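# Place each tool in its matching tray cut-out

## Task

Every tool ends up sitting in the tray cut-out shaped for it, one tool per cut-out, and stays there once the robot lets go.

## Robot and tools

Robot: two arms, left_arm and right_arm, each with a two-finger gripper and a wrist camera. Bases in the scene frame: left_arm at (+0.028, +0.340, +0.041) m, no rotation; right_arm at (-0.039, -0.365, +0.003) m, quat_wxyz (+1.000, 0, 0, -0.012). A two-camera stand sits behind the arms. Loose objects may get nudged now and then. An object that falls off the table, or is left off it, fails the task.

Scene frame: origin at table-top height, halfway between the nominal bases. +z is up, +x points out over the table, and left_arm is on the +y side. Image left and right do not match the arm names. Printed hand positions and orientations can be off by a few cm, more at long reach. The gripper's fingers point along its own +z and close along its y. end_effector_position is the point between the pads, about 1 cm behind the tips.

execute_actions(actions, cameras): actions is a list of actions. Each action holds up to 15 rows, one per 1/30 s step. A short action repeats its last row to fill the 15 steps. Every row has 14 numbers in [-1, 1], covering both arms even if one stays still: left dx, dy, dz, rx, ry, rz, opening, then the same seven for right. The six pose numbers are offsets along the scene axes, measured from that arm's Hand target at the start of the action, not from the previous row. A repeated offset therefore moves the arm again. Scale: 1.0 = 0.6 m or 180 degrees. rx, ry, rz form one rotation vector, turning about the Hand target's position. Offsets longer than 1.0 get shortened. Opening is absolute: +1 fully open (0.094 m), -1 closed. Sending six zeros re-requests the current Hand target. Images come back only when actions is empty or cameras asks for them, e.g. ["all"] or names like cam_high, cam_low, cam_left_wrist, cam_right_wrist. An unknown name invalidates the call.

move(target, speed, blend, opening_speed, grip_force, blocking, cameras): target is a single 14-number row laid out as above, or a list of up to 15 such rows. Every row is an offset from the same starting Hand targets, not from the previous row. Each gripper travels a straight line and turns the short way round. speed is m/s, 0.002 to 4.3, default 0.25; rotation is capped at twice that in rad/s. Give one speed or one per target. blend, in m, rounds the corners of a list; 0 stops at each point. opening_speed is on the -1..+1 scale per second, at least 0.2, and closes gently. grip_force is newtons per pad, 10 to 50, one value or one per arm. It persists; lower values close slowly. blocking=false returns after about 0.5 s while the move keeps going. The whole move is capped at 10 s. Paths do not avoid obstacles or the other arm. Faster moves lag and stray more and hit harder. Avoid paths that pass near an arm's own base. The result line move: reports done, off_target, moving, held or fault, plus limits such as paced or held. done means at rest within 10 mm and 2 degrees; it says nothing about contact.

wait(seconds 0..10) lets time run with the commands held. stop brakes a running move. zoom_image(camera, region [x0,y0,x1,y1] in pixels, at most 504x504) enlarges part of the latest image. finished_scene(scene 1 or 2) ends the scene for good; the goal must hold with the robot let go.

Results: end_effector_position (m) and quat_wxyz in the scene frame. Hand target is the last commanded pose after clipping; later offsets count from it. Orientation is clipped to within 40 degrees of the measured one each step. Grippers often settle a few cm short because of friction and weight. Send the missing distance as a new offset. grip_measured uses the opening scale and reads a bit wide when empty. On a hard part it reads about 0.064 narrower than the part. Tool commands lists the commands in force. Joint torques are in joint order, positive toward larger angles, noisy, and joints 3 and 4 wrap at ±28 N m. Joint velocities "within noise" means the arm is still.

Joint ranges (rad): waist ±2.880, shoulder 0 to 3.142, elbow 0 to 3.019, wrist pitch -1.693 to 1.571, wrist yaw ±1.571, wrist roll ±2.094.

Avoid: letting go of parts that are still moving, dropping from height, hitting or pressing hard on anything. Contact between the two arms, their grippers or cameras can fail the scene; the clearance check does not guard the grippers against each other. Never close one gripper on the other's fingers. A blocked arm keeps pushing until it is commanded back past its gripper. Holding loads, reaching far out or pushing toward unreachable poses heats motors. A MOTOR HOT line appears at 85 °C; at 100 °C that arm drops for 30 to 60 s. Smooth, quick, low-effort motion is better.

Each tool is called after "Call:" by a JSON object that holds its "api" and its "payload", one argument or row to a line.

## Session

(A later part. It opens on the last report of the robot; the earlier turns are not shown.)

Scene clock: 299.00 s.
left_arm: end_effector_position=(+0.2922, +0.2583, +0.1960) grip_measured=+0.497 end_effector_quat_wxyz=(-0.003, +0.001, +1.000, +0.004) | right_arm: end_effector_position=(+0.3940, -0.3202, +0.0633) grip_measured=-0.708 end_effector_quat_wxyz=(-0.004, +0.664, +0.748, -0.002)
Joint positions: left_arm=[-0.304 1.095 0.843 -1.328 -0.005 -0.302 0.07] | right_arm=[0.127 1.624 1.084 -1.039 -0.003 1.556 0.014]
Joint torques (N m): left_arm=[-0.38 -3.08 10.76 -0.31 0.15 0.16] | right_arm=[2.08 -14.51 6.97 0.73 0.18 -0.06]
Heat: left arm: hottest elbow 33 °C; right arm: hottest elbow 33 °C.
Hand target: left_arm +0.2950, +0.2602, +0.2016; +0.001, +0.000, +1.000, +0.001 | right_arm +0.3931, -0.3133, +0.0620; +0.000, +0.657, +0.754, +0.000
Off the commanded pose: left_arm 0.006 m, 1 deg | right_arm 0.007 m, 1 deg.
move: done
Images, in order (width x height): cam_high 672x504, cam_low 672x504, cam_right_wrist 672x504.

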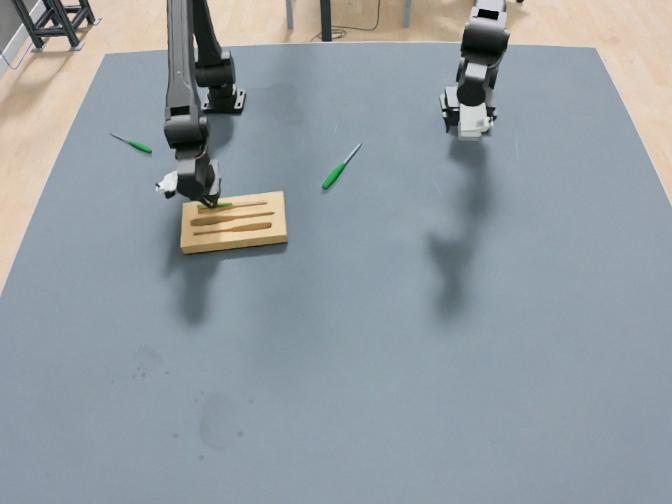

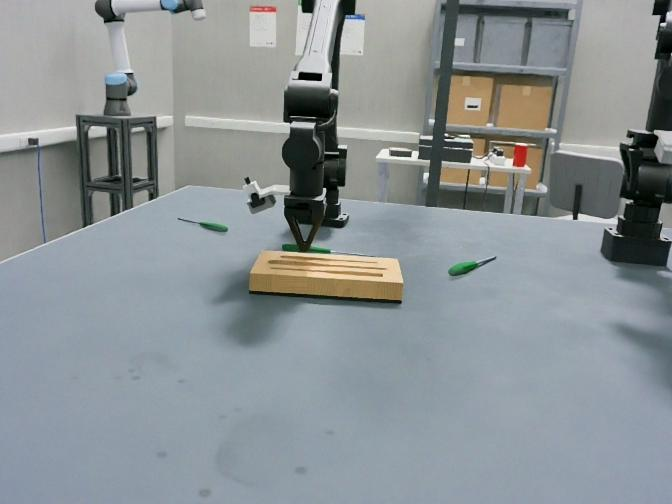

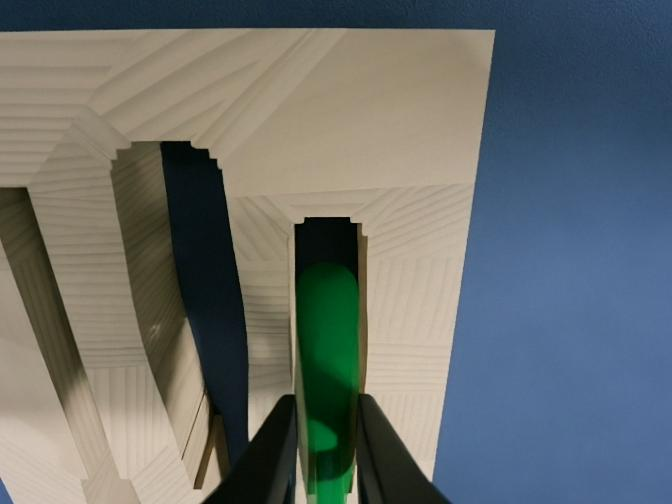

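Call:
{"api": "move", "payload": {
  "target": [0, 0, 0, 0, 0, 0, 0.5, 0, 0, -0.0133, 0, 0, 0, -0.87],
  "speed": 0.04,
  "cameras": ["cam_high", "cam_right_wrist", "cam_low"]
}}

Call:
{"api": "zoom_image", "payload": {
  "camera": "cam_high",
  "region": [170, 180, 300, 265]
}}

Call:
{"api": "zoom_image", "payload": {
  "camera": "cam_low",
  "region": [230, 200, 420, 310]
}}

Scene clock: 304.07 s.
left_arm: end_effector_position=(+0.2922, +0.2583, +0.1960) grip_measured=+0.497 end_effector_quat_wxyz=(-0.003, +0.001, +1.000, +0.004) | right_arm: end_effector_position=(+0.3948, -0.3201, +0.0600) grip_measured=-0.708 end_effector_quat_wxyz=(+0.000, +0.664, +0.748, +0.002)
Joint positions: left_arm=[-0.304 1.095 0.843 -1.328 -0.005 -0.302 0.07] | right_arm=[0.127 1.624 1.074 -1.017 -0.003 1.556 0.014]
Joint torques (N m): left_arm=[-0.38 -3.02 10.76 -0.31 0.14 0.16] | right_arm=[2.08 -13.57 6.94 0.73 0.19 -0.06]
Heat: left arm: hottest elbow 33 °C; right arm: hottest elbow 33 °C.
Hand target: left_arm +0.2950, +0.2602, +0.2016; +0.001, +0.000, +1.000, +0.001 | right_arm +0.3931, -0.3133, +0.0540; +0.000, +0.657, +0.754, +0.000
Off the commanded pose: left_arm 0.006 m, 1 deg | right_arm 0.009 m, 1 deg.
move: done
Images, in order (width x height): cam_high 672x504, cam_low 672x504, cam_right_wrist 672x504.

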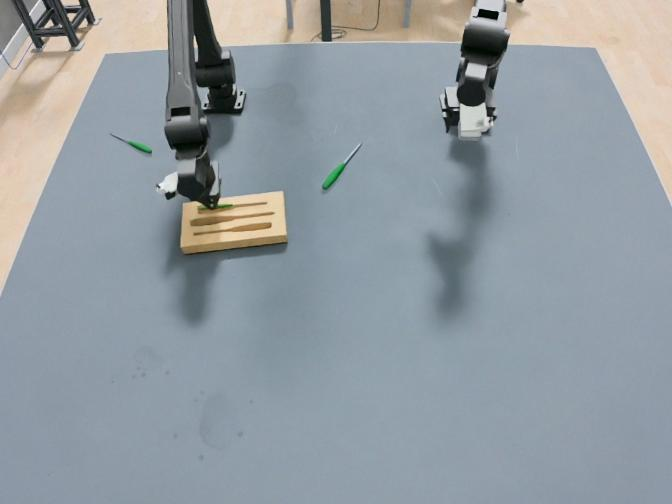

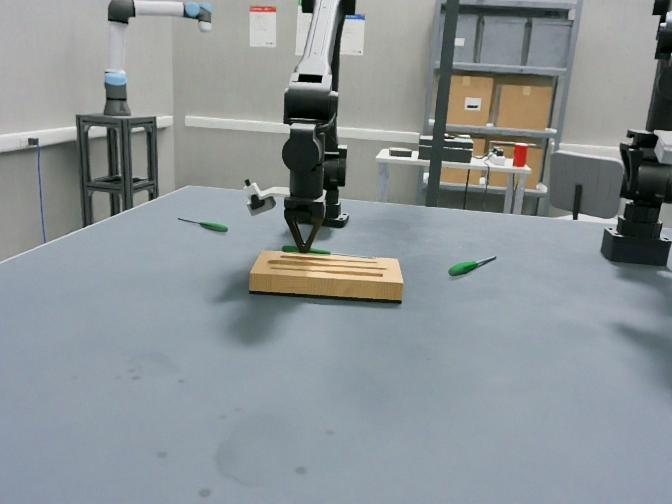

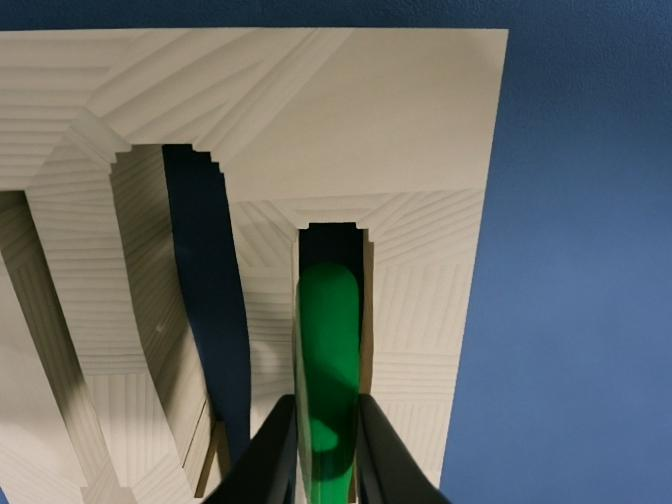

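Scaled by 3.877 from the camera's 672x504 image, which has a finer 960x720 frame.

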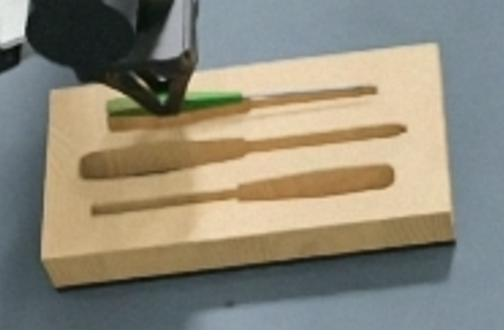

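Scaled by 2.653 from the camera's 672x504 image, which has a finer 960x720 frame.

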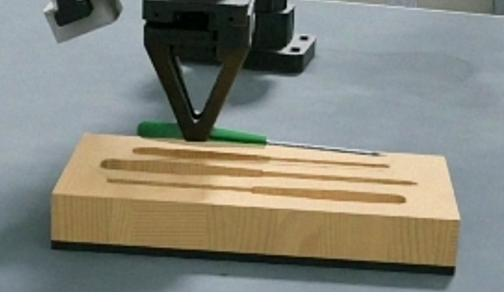

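Call:
{"api": "move", "payload": {
  "target": [
    [0, 0, 0, 0, 0, 0, 0.5, -0.004, 0, 0.005, 0, 0, 0, -0.87],
    [0, 0, 0, 0, 0, 0, 0.5, -0.004, 0, -0.008, 0, 0, 0, -0.87]
  ],
  "speed": 0.04,
  "blend": 0.002,
  "cameras": ["cam_high", "cam_right_wrist", "cam_low"]
}}

Call:
{"api": "zoom_image", "payload": {
  "camera": "cam_right_wrist",
  "region": [230, 180, 430, 380]
}}

Call:
{"api": "zoom_image", "payload": {
  "camera": "cam_high",
  "region": [170, 180, 300, 265]
}}

Call:
{"api": "zoom_image", "payload": {
  "camera": "cam_low",
  "region": [230, 200, 420, 310]
}}

Scene clock: 314.20 s.
left_arm: end_effector_position=(+0.2922, +0.2583, +0.1960) grip_measured=+0.497 end_effector_quat_wxyz=(-0.003, +0.001, +1.000, +0.004) | right_arm: end_effector_position=(+0.3928, -0.3203, +0.0559) grip_measured=-0.708 end_effector_quat_wxyz=(+0.001, +0.664, +0.748, +0.003)
Joint positions: left_arm=[-0.304 1.095 0.843 -1.328 -0.005 -0.302 0.07] | right_arm=[0.127 1.624 1.061 -1.003 -0.003 1.556 0.014]
Joint torques (N m): left_arm=[-0.32 -3.02 10.74 -0.32 0.15 0.16] | right_arm=[1.96 -13.27 6.93 0.73 0.18 -0.05]
Heat: left arm: hottest elbow 33 °C; right arm: hottest elbow 32 °C.
Hand target: left_arm +0.2950, +0.2602, +0.2016; +0.001, +0.000, +1.000, +0.001 | right_arm +0.3908, -0.3134, +0.0492; +0.000, +0.657, +0.754, +0.000
Off the commanded pose: left_arm 0.006 m, 1 deg | right_arm 0.010 m, 1 deg.
move: done; blend cut to 0.0018 m at target 1
Images, in order (width x height): cam_high 672x504, cam_low 672x504, cam_right_wrist 672x504.

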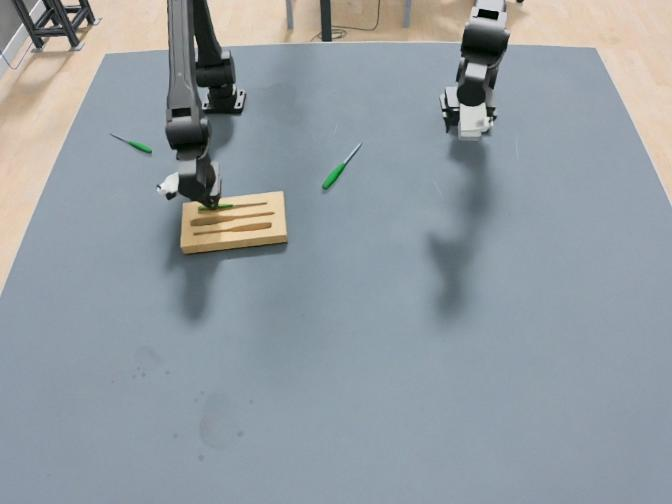

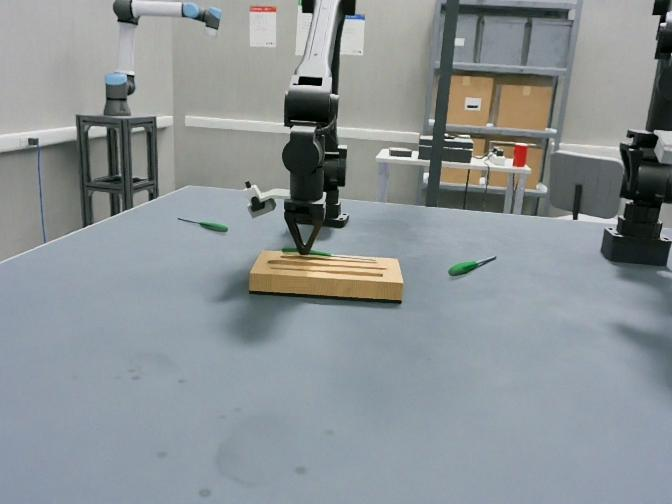

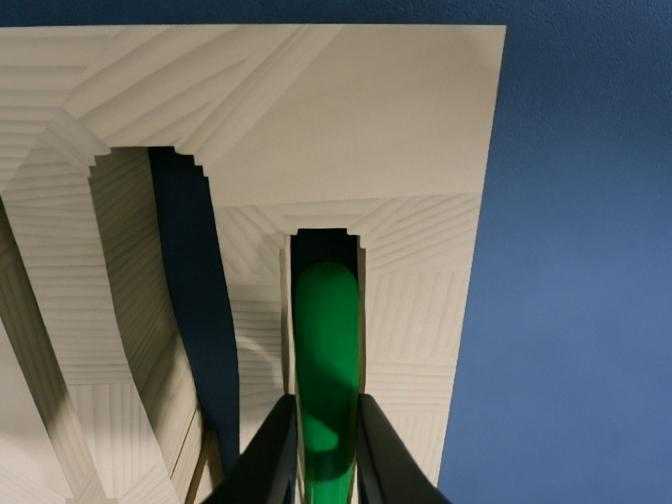

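Scaled by 2.520 from the camera's 672x504 image, which has a finer 960x720 frame.

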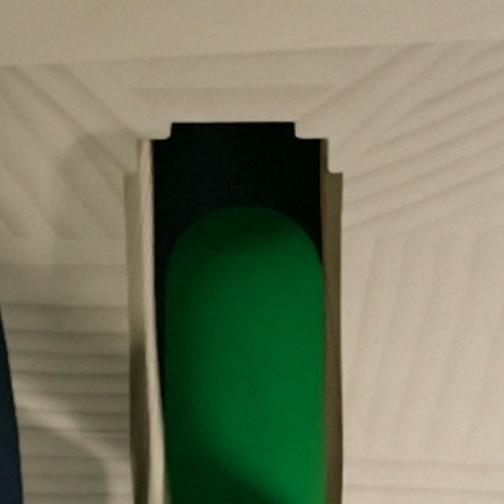

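Scaled by 3.877 from the camera's 672x504 image, which has a finer 960x720 frame.

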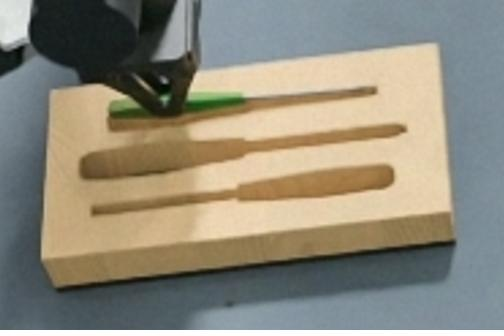

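Scaled by 2.653 from the camera's 672x504 image, which has a finer 960x720 frame.

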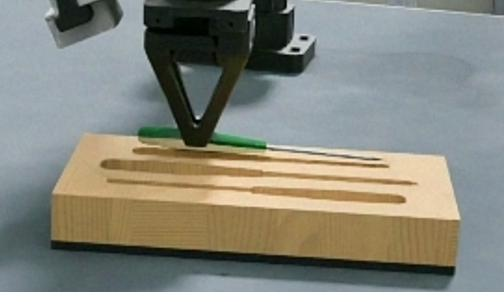

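Call:
{"api": "move", "payload": {
  "target": [0, 0, 0, 0, 0, 0, 0.5, 0.0008, 0, -0.009, 0, 0, 0, -0.87],
  "speed": 0.04,
  "cameras": ["cam_high", "cam_right_wrist", "cam_low"]
}}

Call:
{"api": "zoom_image", "payload": {
  "camera": "cam_high",
  "region": [170, 180, 300, 265]
}}

Call:
{"api": "zoom_image", "payload": {
  "camera": "cam_low",
  "region": [230, 200, 420, 310]
}}

Scene clock: 318.67 s.
left_arm: end_effector_position=(+0.2922, +0.2583, +0.1960) grip_measured=+0.497 end_effector_quat_wxyz=(-0.003, +0.001, +1.000, +0.004) | right_arm: end_effector_position=(+0.3929, -0.3202, +0.0512) grip_measured=-0.708 end_effector_quat_wxyz=(+0.001, +0.664, +0.748, +0.003)
Joint positions: left_arm=[-0.304 1.095 0.843 -1.328 -0.005 -0.302 0.07] | right_arm=[0.127 1.631 1.055 -0.989 -0.003 1.556 0.014]
Joint torques (N m): left_arm=[-0.32 -3.02 10.74 -0.31 0.15 0.17] | right_arm=[1.96 -13.22 6.91 0.8 0.18 -0.04]
Heat: left arm: hottest elbow 33 °C; right arm: hottest elbow 32 °C.
Hand target: left_arm +0.2950, +0.2602, +0.2016; +0.001, +0.000, +1.000, +0.001 | right_arm +0.3912, -0.3134, +0.0437; +0.000, +0.657, +0.754, +0.000
Off the commanded pose: left_arm 0.006 m, 1 deg | right_arm 0.010 m, 1 deg.
move: done
Images, in order (width x height): cam_high 672x504, cam_low 672x504, cam_right_wrist 672x504.

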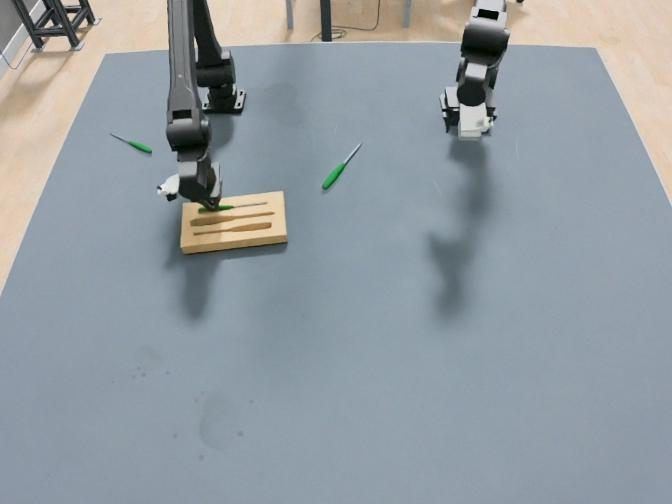

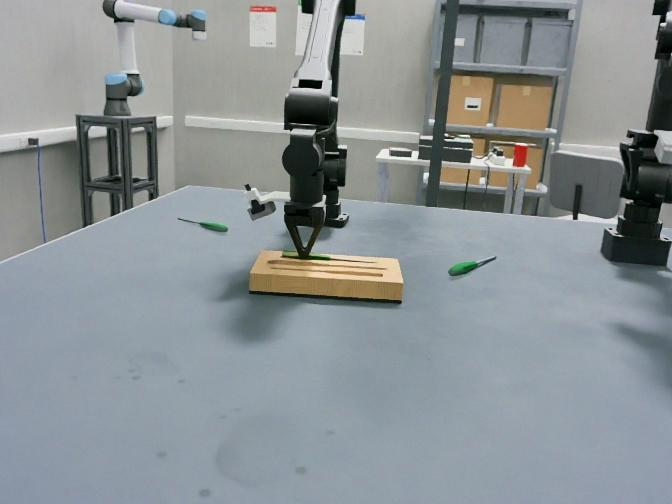

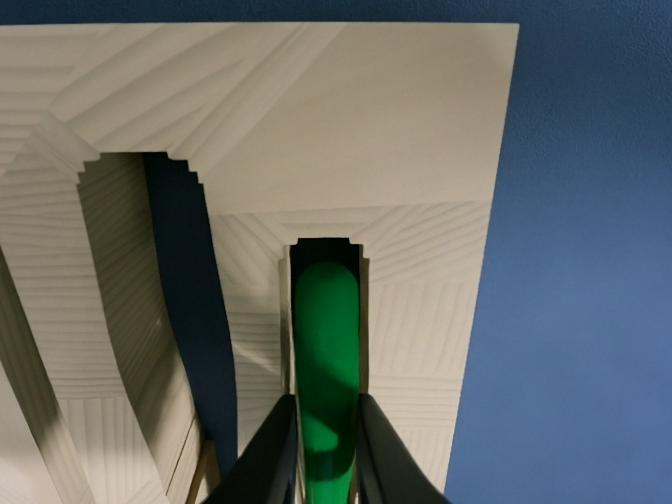

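Scaled by 3.877 from the camera's 672x504 image, which has a finer 960x720 frame.

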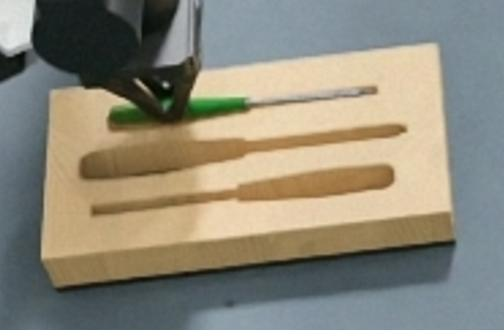

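Scaled by 2.653 from the camera's 672x504 image, which has a finer 960x720 frame.

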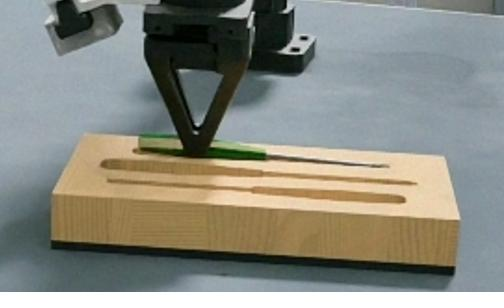

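Call:
{"api": "move", "payload": {
  "target": [0, 0, 0, 0, 0, 0, 0.5, 0, 0, -0.007, 0, 0, 0, -0.87],
  "speed": 0.03,
  "cameras": ["cam_high", "cam_right_wrist", "cam_low"]
}}

Call:
{"api": "zoom_image", "payload": {
  "camera": "cam_high",
  "region": [170, 180, 300, 265]
}}

Call:
{"api": "zoom_image", "payload": {
  "camera": "cam_low",
  "region": [230, 200, 420, 310]
}}

Scene clock: 322.60 s.
left_arm: end_effector_position=(+0.2922, +0.2583, +0.1960) grip_measured=+0.497 end_effector_quat_wxyz=(-0.003, +0.001, +1.000, +0.004) | right_arm: end_effector_position=(+0.3939, -0.3201, +0.0482) grip_measured=-0.708 end_effector_quat_wxyz=(+0.002, +0.664, +0.748, +0.005)
Joint positions: left_arm=[-0.304 1.095 0.843 -1.328 -0.005 -0.302 0.07] | right_arm=[0.127 1.636 1.052 -0.978 -0.003 1.556 0.014]
Joint torques (N m): left_arm=[-0.38 -3.08 10.76 -0.32 0.15 0.15] | right_arm=[2.2 -13.16 6.72 0.8 0.19 -0.05]
Heat: left arm: hottest elbow 33 °C; right arm: hottest elbow 32 °C.
Hand target: left_arm +0.2950, +0.2602, +0.2016; +0.001, +0.000, +1.000, +0.001 | right_arm +0.3912, -0.3134, +0.0395; +0.000, +0.657, +0.754, +0.000
Off the commanded pose: left_arm 0.006 m, 1 deg | right_arm 0.011 m, 1 deg.
move: off_target (right_arm)
Images, in order (width x height): cam_high 672x504, cam_low 672x504, cam_right_wrist 672x504.

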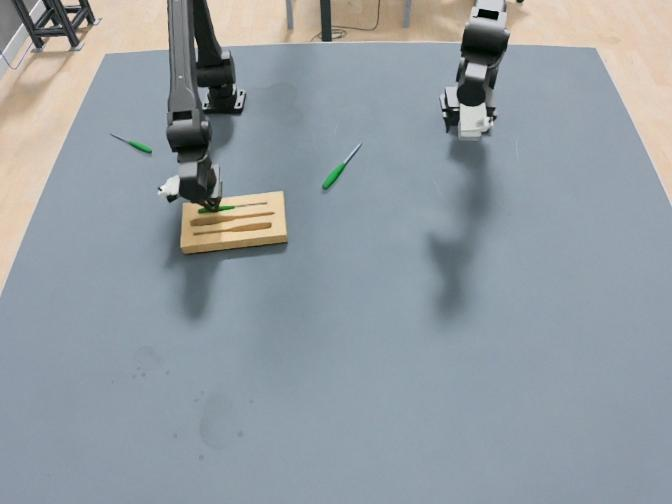

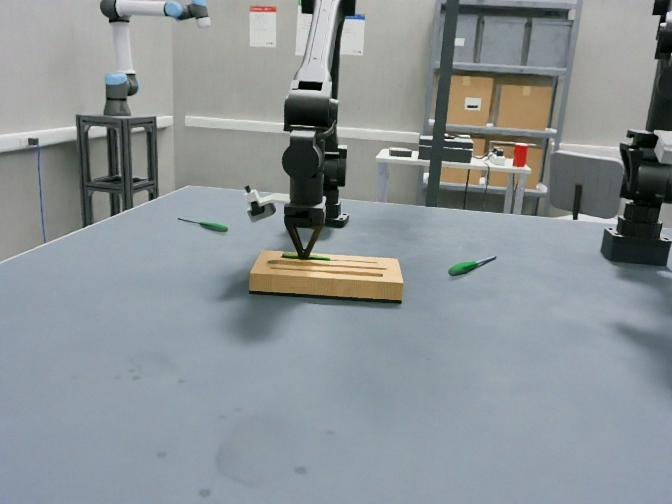

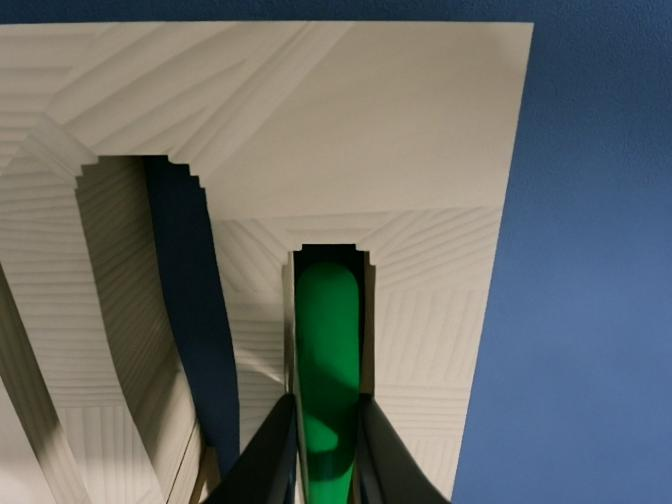

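Scaled by 3.877 from the camera's 672x504 image, which has a finer 960x720 frame.

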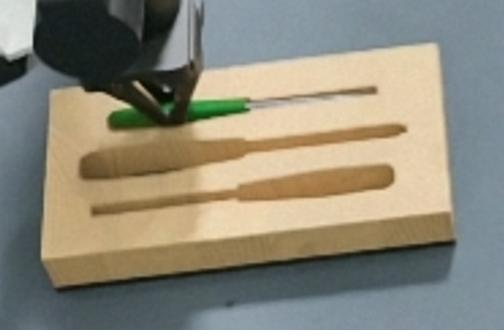

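Scaled by 2.653 from the camera's 672x504 image, which has a finer 960x720 frame.

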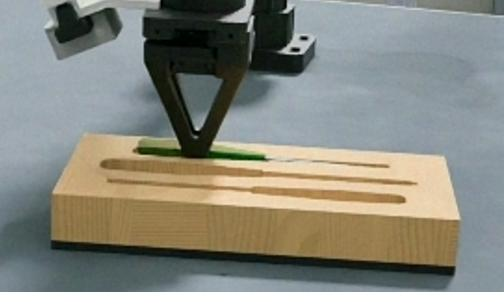

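Call:
{"api": "move", "payload": {
  "target": [0, 0, 0, 0, 0, 0, 0.5, 0, 0, 0.001, 0, 0, 0, -0.5],
  "opening_speed": 0.6,
  "cameras": ["cam_high", "cam_right_wrist", "cam_low"]
}}

Call:
{"api": "zoom_image", "payload": {
  "camera": "cam_high",
  "region": [170, 180, 300, 265]
}}

Call:
{"api": "zoom_image", "payload": {
  "camera": "cam_right_wrist",
  "region": [230, 200, 430, 400]
}}

Scene clock: 326.37 s.
left_arm: end_effector_position=(+0.2922, +0.2583, +0.1960) grip_measured=+0.497 end_effector_quat_wxyz=(-0.003, +0.001, +1.000, +0.004) | right_arm: end_effector_position=(+0.3939, -0.3201, +0.0482) grip_measured=-0.503 end_effector_quat_wxyz=(+0.002, +0.664, +0.748, +0.005)
Joint positions: left_arm=[-0.304 1.095 0.843 -1.328 -0.005 -0.302 0.07] | right_arm=[0.127 1.636 1.052 -0.978 -0.003 1.556 0.023]
Joint torques (N m): left_arm=[-0.32 -2.96 10.76 -0.32 0.15 0.16] | right_arm=[1.96 -13.16 6.79 0.7 0.18 -0.06]
Heat: left arm: hottest elbow 33 °C; right arm: hottest elbow 31 °C.
Hand target: left_arm +0.2950, +0.2602, +0.2016; +0.001, +0.000, +1.000, +0.001 | right_arm +0.3912, -0.3134, +0.0401; +0.000, +0.657, +0.754, +0.000
Off the commanded pose: left_arm 0.006 m, 1 deg | right_arm 0.011 m, 1 deg.
move: off_target (right_arm)
Images, in order (width x height): cam_high 672x504, cam_low 672x504, cam_right_wrist 672x504.

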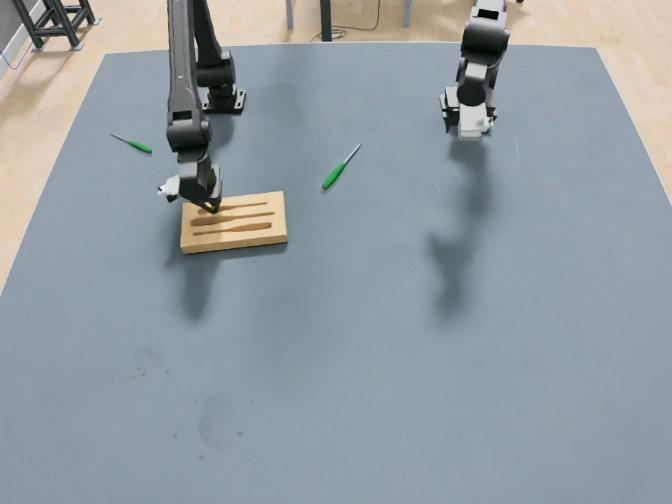

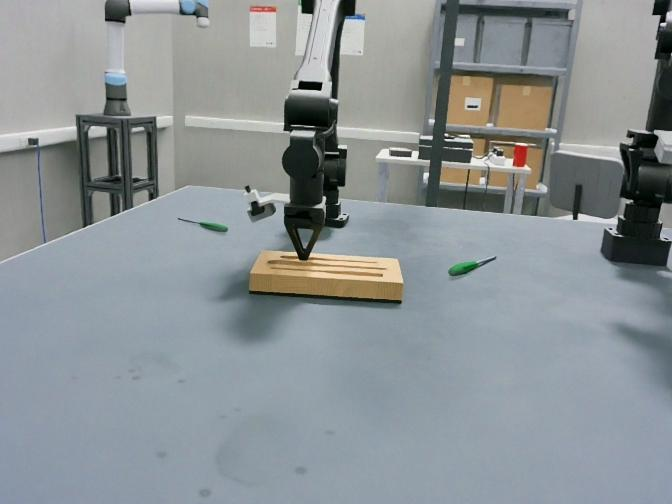

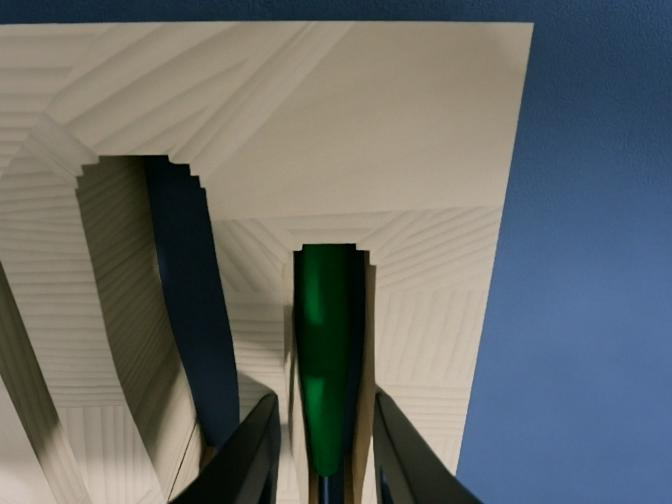

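Scaled by 3.877 from the camera's 672x504 image, which has a finer 960x720 frame.

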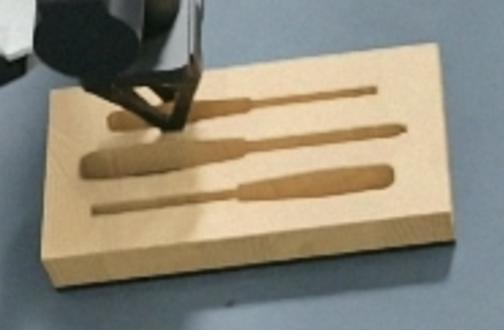

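Scaled by 2.520 from the camera's 672x504 image, which has a finer 960x720 frame.

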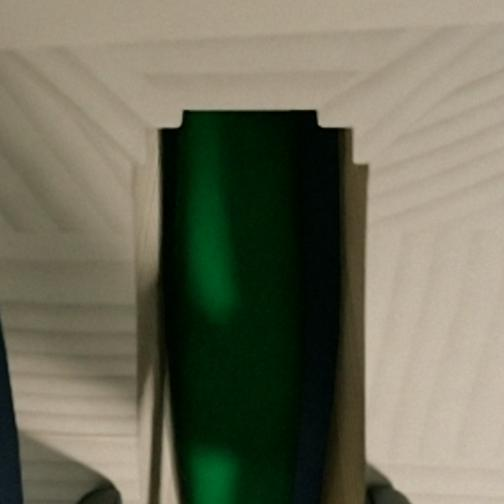

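Call:
{"api": "move", "payload": {
  "target": [
    [0, 0, 0, 0, 0, 0, 0.5, 0, 0, 0.15, 0, 0, 0, -0.5],
    [0, 0, 0, 0, 0, 0, 0.5, -0.412, -0.455, 0.15, 0, 0, -0.202, 0.6]
  ],
  "speed": 0.22,
  "blend": 0.04,
  "cameras": ["cam_high", "cam_right_wrist"]
}}

Call:
{"api": "zoom_image", "payload": {
  "camera": "cam_high",
  "region": [170, 180, 300, 265]
}}

Scene clock: 335.93 s.
left_arm: end_effector_position=(+0.2922, +0.2583, +0.1960) grip_measured=+0.497 end_effector_quat_wxyz=(-0.003, +0.001, +1.000, +0.004) | right_arm: end_effector_position=(+0.1479, -0.5840, +0.1285) grip_measured=+0.597 end_effector_quat_wxyz=(+0.002, +0.858, +0.514, -0.001)
Joint positions: left_arm=[-0.304 1.095 0.843 -1.328 -0.005 -0.302 0.07] | right_arm=[-0.836 1.146 0.799 -1.221 0.003 1.202 0.075]
Joint torques (N m): left_arm=[-0.32 -3.08 10.73 -0.31 0.15 0.16] | right_arm=[-0.38 -6.95 8.83 -0.02 -0.07 -0.15]
Heat: left arm: hottest elbow 34 °C; right arm: hottest elbow 31 °C.
Hand target: left_arm +0.2950, +0.2602, +0.2016; +0.001, +0.000, +1.000, +0.001 | right_arm +0.1441, -0.5864, +0.1302; +0.000, +0.860, +0.511, +0.000
Off the commanded pose: left_arm 0.006 m, 1 deg | right_arm 0.005 m, 1 deg.
move: done
Images, in order (width x height): cam_high 672x504, cam_right_wrist 672x504.

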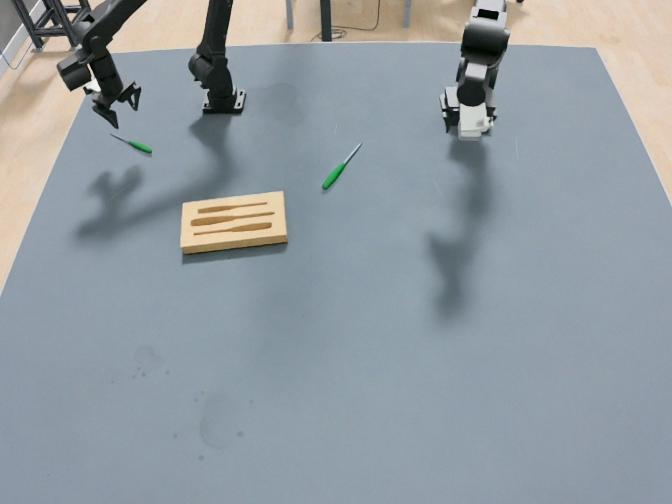

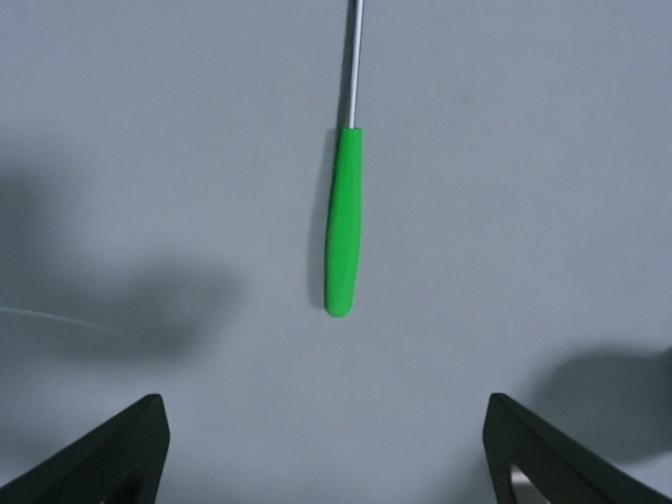

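Scaled by 3.877 from the camera's 672x504 image, which has a finer 960x720 frame.

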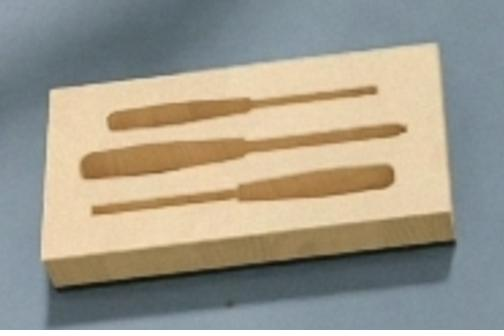

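Call:
{"api": "move", "payload": {
  "target": [0, 0, 0, 0, 0, 0, 0.5, -0.011, 0.0058, -0.165, 0, 0, -0.0175, 0.6],
  "speed": 0.12,
  "cameras": ["cam_high", "cam_right_wrist", "cam_low"]
}}

Scene clock: 344.13 s.
left_arm: end_effector_position=(+0.2922, +0.2583, +0.1960) grip_measured=+0.497 end_effector_quat_wxyz=(-0.003, +0.001, +1.000, +0.004) | right_arm: end_effector_position=(+0.1414, -0.5808, +0.0360) grip_measured=+0.597 end_effector_quat_wxyz=(+0.002, +0.867, +0.499, -0.001)
Joint positions: left_arm=[-0.304 1.095 0.843 -1.328 -0.005 -0.302 0.07] | right_arm=[-0.847 1.274 0.624 -0.916 0.003 1.227 0.075]
Joint torques (N m): left_arm=[-0.32 -3.02 10.76 -0.32 0.15 0.16] | right_arm=[-0.15 -6.48 6.61 0.73 -0.07 0.06]
Heat: left arm: hottest elbow 34 °C; right arm: hottest elbow 31 °C.
Hand target: left_arm +0.2950, +0.2602, +0.2016; +0.001, +0.000, +1.000, +0.001 | right_arm +0.1374, -0.5829, +0.0311; +0.000, +0.873, +0.487, +0.000
Off the commanded pose: left_arm 0.006 m, 1 deg | right_arm 0.007 m, 2 deg.
move: done
Images, in order (width x height): cam_high 672x504, cam_low 672x504, cam_right_wrist 672x504.

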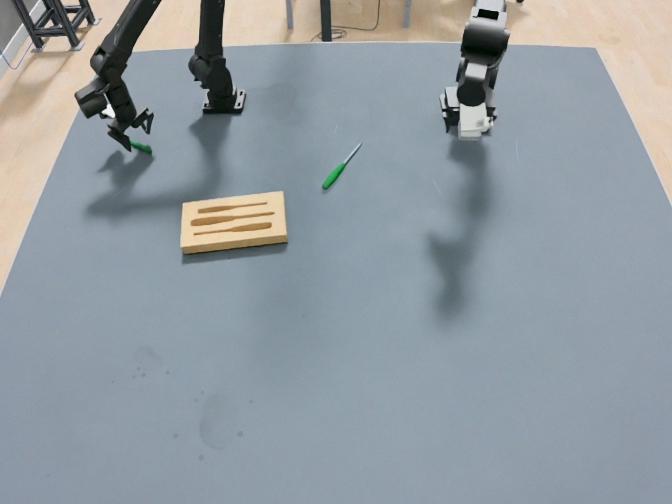

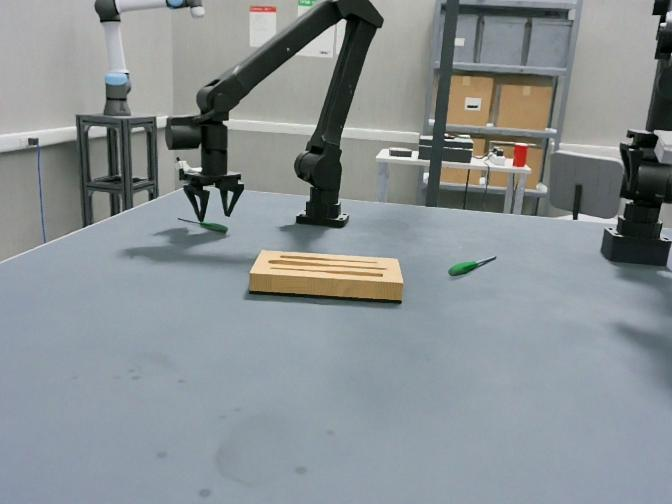

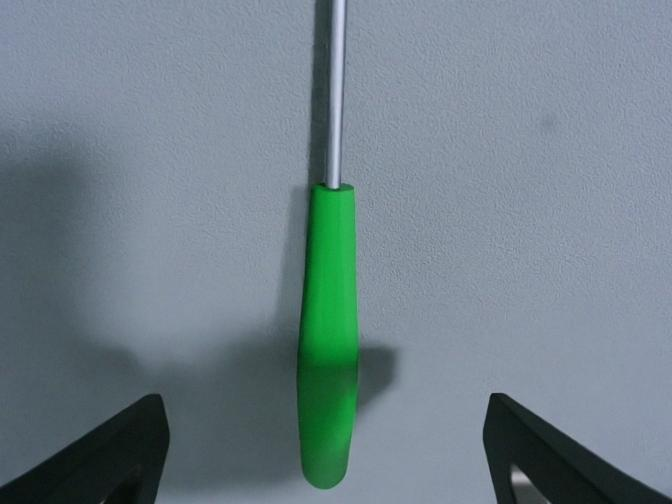

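Call:
{"api": "move", "payload": {
  "target": [0, 0, 0, 0, 0, 0, 0.5, -0.0008, 0.0, -0.025, 0, 0, -0.009, 0.6],
  "speed": 0.06,
  "cameras": ["cam_high", "cam_right_wrist", "cam_low"]
}}

Call:
{"api": "zoom_image", "payload": {
  "camera": "cam_low",
  "region": [160, 150, 280, 250]
}}

Scene clock: 349.50 s.
left_arm: end_effector_position=(+0.2922, +0.2583, +0.1960) grip_measured=+0.497 end_effector_quat_wxyz=(-0.003, +0.001, +1.000, +0.004) | right_arm: end_effector_position=(+0.1416, -0.5816, +0.0215) grip_measured=+0.597 end_effector_quat_wxyz=(+0.004, +0.874, +0.487, -0.001)
Joint positions: left_arm=[-0.304 1.095 0.843 -1.328 -0.005 -0.302 0.07] | right_arm=[-0.848 1.307 0.604 -0.861 0.003 1.254 0.075]
Joint torques (N m): left_arm=[-0.38 -3.02 10.74 -0.31 0.14 0.16] | right_arm=[-0.32 -6.59 6.16 0.84 -0.09 0.04]
Heat: left arm: hottest elbow 34 °C; right arm: hottest elbow 31 °C.
Hand target: left_arm +0.2950, +0.2602, +0.2016; +0.001, +0.000, +1.000, +0.001 | right_arm +0.1370, -0.5829, +0.0162; +0.000, +0.880, +0.475, +0.000
Off the commanded pose: left_arm 0.006 m, 1 deg | right_arm 0.007 m, 2 deg.
move: done
Images, in order (width x height): cam_high 672x504, cam_low 672x504, cam_right_wrist 672x504.

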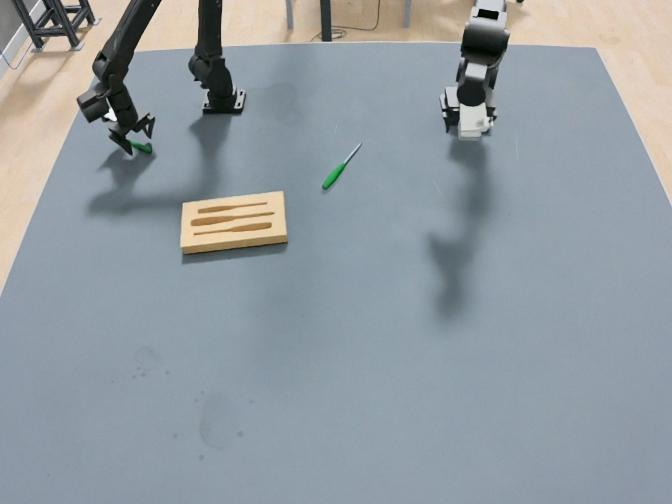

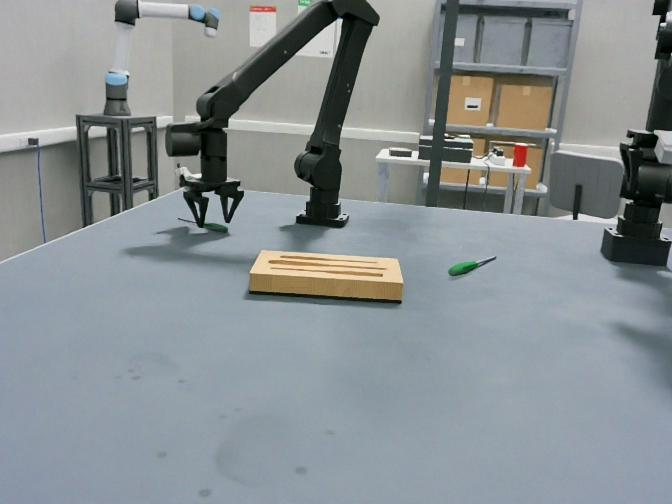

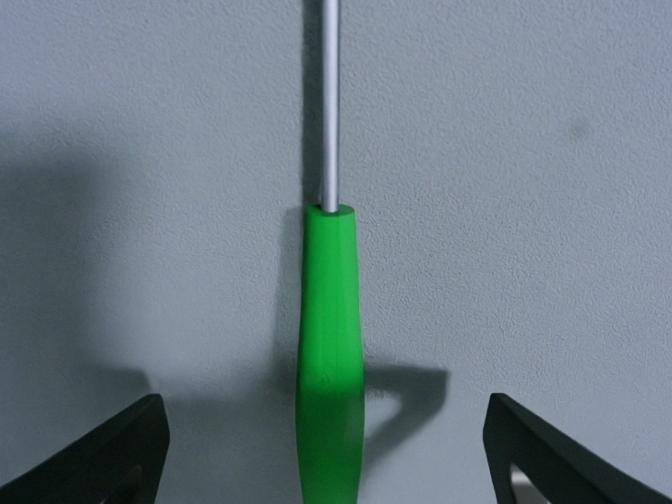

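Scaled by 4.200 from the camera's 672x504 image, which has a finer 960x720 frame.

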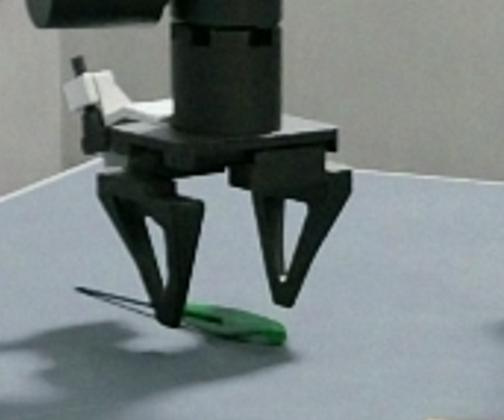

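Call:
{"api": "move", "payload": {
  "target": [0, 0, 0, 0, 0, 0, 0.5, -0.0015, 0.0, -0.0095, 0, 0, 0, 0.6],
  "speed": 0.05,
  "cameras": ["cam_right_wrist"]
}}

Call:
{"api": "move", "payload": {
  "target": [0, 0, 0, 0, 0, 0, 0.5, 0, 0, 0, 0, 0, 0, -0.87],
  "opening_speed": 1.2,
  "cameras": ["cam_right_wrist", "cam_low"]
}}

Scene clock: 354.87 s.
left_arm: end_effector_position=(+0.2922, +0.2583, +0.1960) grip_measured=+0.497 end_effector_quat_wxyz=(-0.003, +0.001, +1.000, +0.004) | right_arm: end_effector_position=(+0.1408, -0.5817, +0.0159) grip_measured=+0.597 end_effector_quat_wxyz=(+0.004, +0.874, +0.486, -0.001)
Joint positions: left_arm=[-0.304 1.095 0.843 -1.328 -0.005 -0.302 0.07] | right_arm=[-0.85 1.32 0.596 -0.84 0.003 1.254 0.075]
Joint torques (N m): left_arm=[-0.44 -3.08 10.76 -0.34 0.15 0.16] | right_arm=[-0.32 -6.71 6.08 0.77 -0.06 0.03]
Heat: left arm: hottest elbow 34 °C; right arm: hottest elbow 31 °C.
Hand target: left_arm +0.2950, +0.2602, +0.2016; +0.001, +0.000, +1.000, +0.001 | right_arm +0.1362, -0.5829, +0.0105; +0.000, +0.880, +0.475, +0.000
Off the commanded pose: left_arm 0.006 m, 1 deg | right_arm 0.007 m, 1 deg.
move: done
Images, in order (width x height): cam_right_wrist 672x504.

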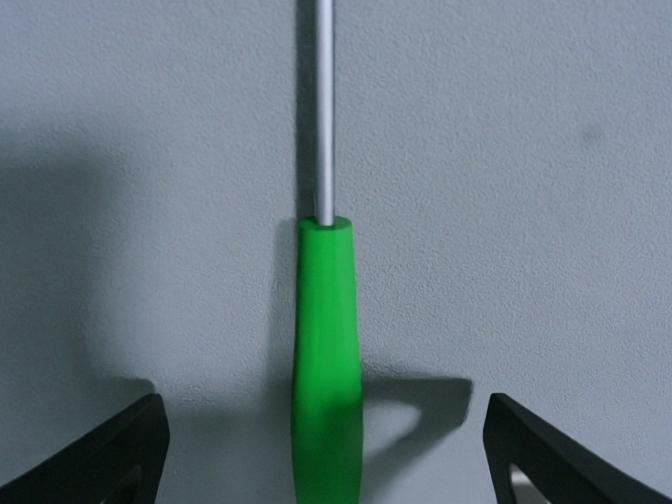

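Scene clock: 356.30 s.
left_arm: end_effector_position=(+0.2922, +0.2583, +0.1960) grip_measured=+0.497 end_effector_quat_wxyz=(-0.003, +0.001, +1.000, +0.004) | right_arm: end_effector_position=(+0.1410, -0.5817, +0.0159) grip_measured=-0.657 end_effector_quat_wxyz=(+0.004, +0.874, +0.486, -0.001)
Joint positions: left_arm=[-0.304 1.095 0.843 -1.328 -0.005 -0.302 0.07] | right_arm=[-0.85 1.32 0.596 -0.84 0.003 1.254 0.016]
Joint torques (N m): left_arm=[-0.38 -3.02 10.76 -0.34 0.15 0.16] | right_arm=[-0.21 -6.77 6.11 0.75 -0.07 0.02]
Heat: left arm: hottest elbow 34 °C; right arm: hottest elbow 31 °C.
Hand target: left_arm +0.2950, +0.2602, +0.2016; +0.001, +0.000, +1.000, +0.001 | right_arm +0.1362, -0.5829, +0.0105; +0.000, +0.880, +0.475, +0.000
Off the commanded pose: left_arm 0.006 m, 1 deg | right_arm 0.007 m, 1 deg.
move: done
Images, in order (width x height): cam_low 672x504, cam_right_wrist 672x504.

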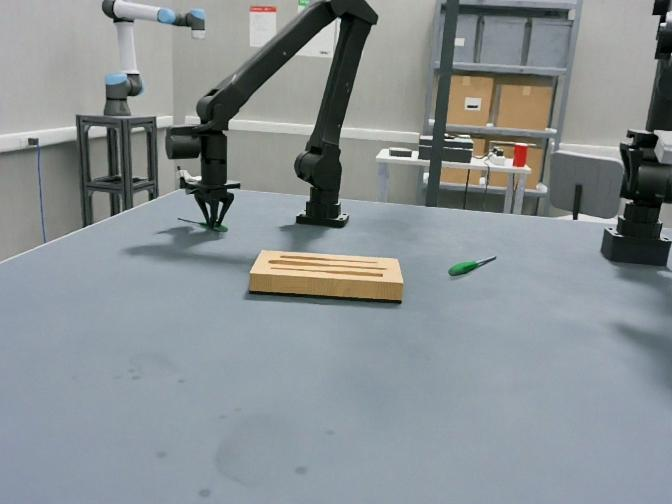

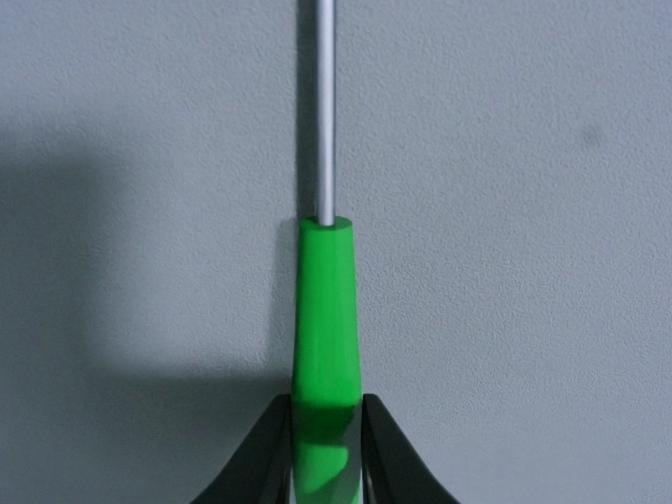

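Call:
{"api": "move", "payload": {
  "target": [
    [0, 0, 0, 0, 0, 0, 0.5, 0, 0, 0.2, 0, 0, 0, -0.87],
    [0, 0, 0, 0, 0, 0, 0.5, 0.531, 0.6015, 0.2, 0, 0, 0.2294, -0.87]
  ],
  "speed": 0.22,
  "blend": 0.04,
  "cameras": ["all"]
}}

Scene clock: 367.40 s.
left_arm: end_effector_position=(+0.2922, +0.2583, +0.1960) grip_measured=+0.497 end_effector_quat_wxyz=(-0.003, +0.001, +1.000, +0.004) | right_arm: end_effector_position=(+0.4369, -0.2309, +0.1160) grip_measured=-0.657 end_effector_quat_wxyz=(-0.010, +0.663, +0.749, -0.014)
Joint positions: left_arm=[-0.304 1.095 0.843 -1.328 -0.005 -0.302 0.07] | right_arm=[0.299 1.72 1.363 -1.248 -0.003 1.725 0.016]
Joint torques (N m): left_arm=[-0.38 -3.02 10.74 -0.31 0.15 0.16] | right_arm=[1.38 -15.85 13.52 -0.14 0.18 -0.15]
Heat: left arm: hottest elbow 34 °C; right arm: hottest elbow 31 °C.
Hand target: left_arm +0.2950, +0.2602, +0.2016; +0.001, +0.000, +1.000, +0.001 | right_arm +0.4549, -0.2221, +0.1304; +0.000, +0.656, +0.755, +0.000
Off the commanded pose: left_arm 0.006 m, 1 deg | right_arm 0.025 m, 2 deg.
move: off_target (right_arm)

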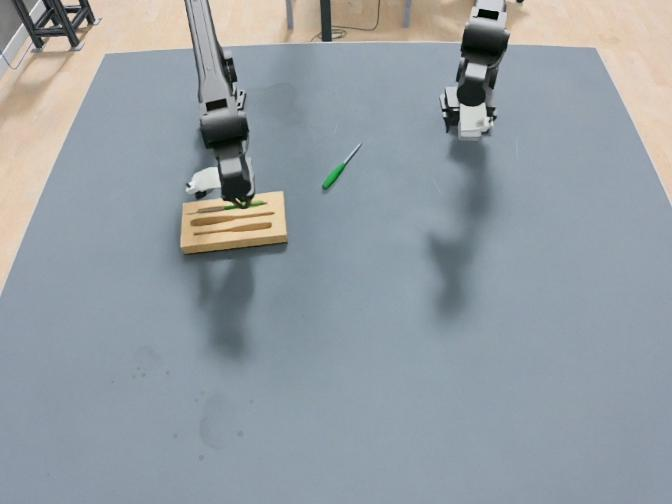

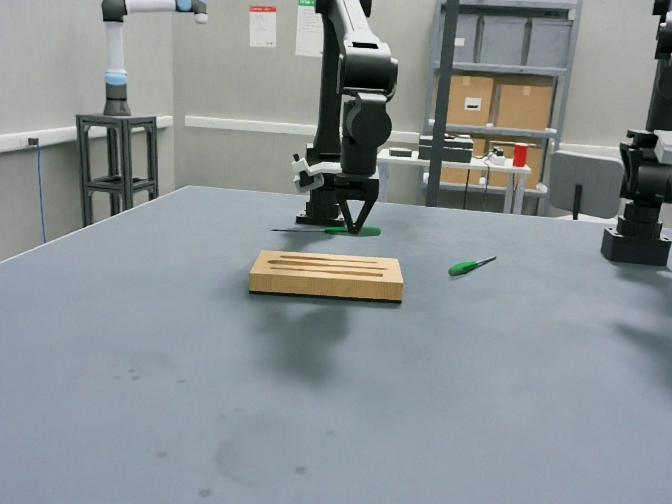

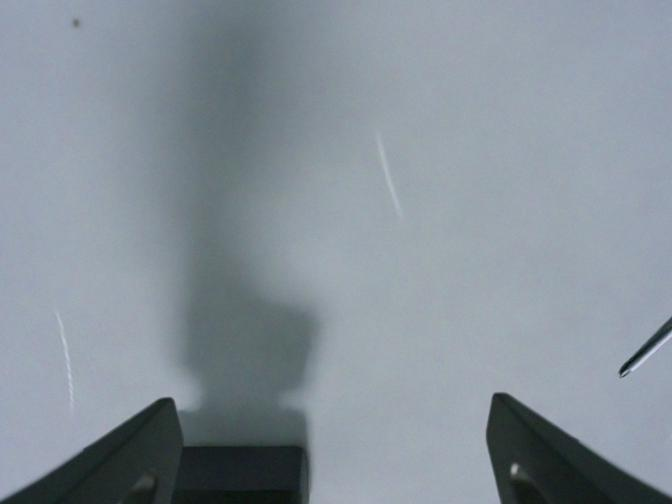

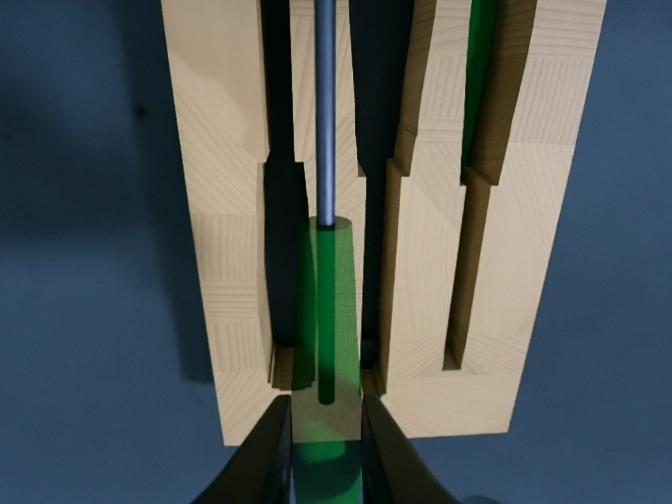

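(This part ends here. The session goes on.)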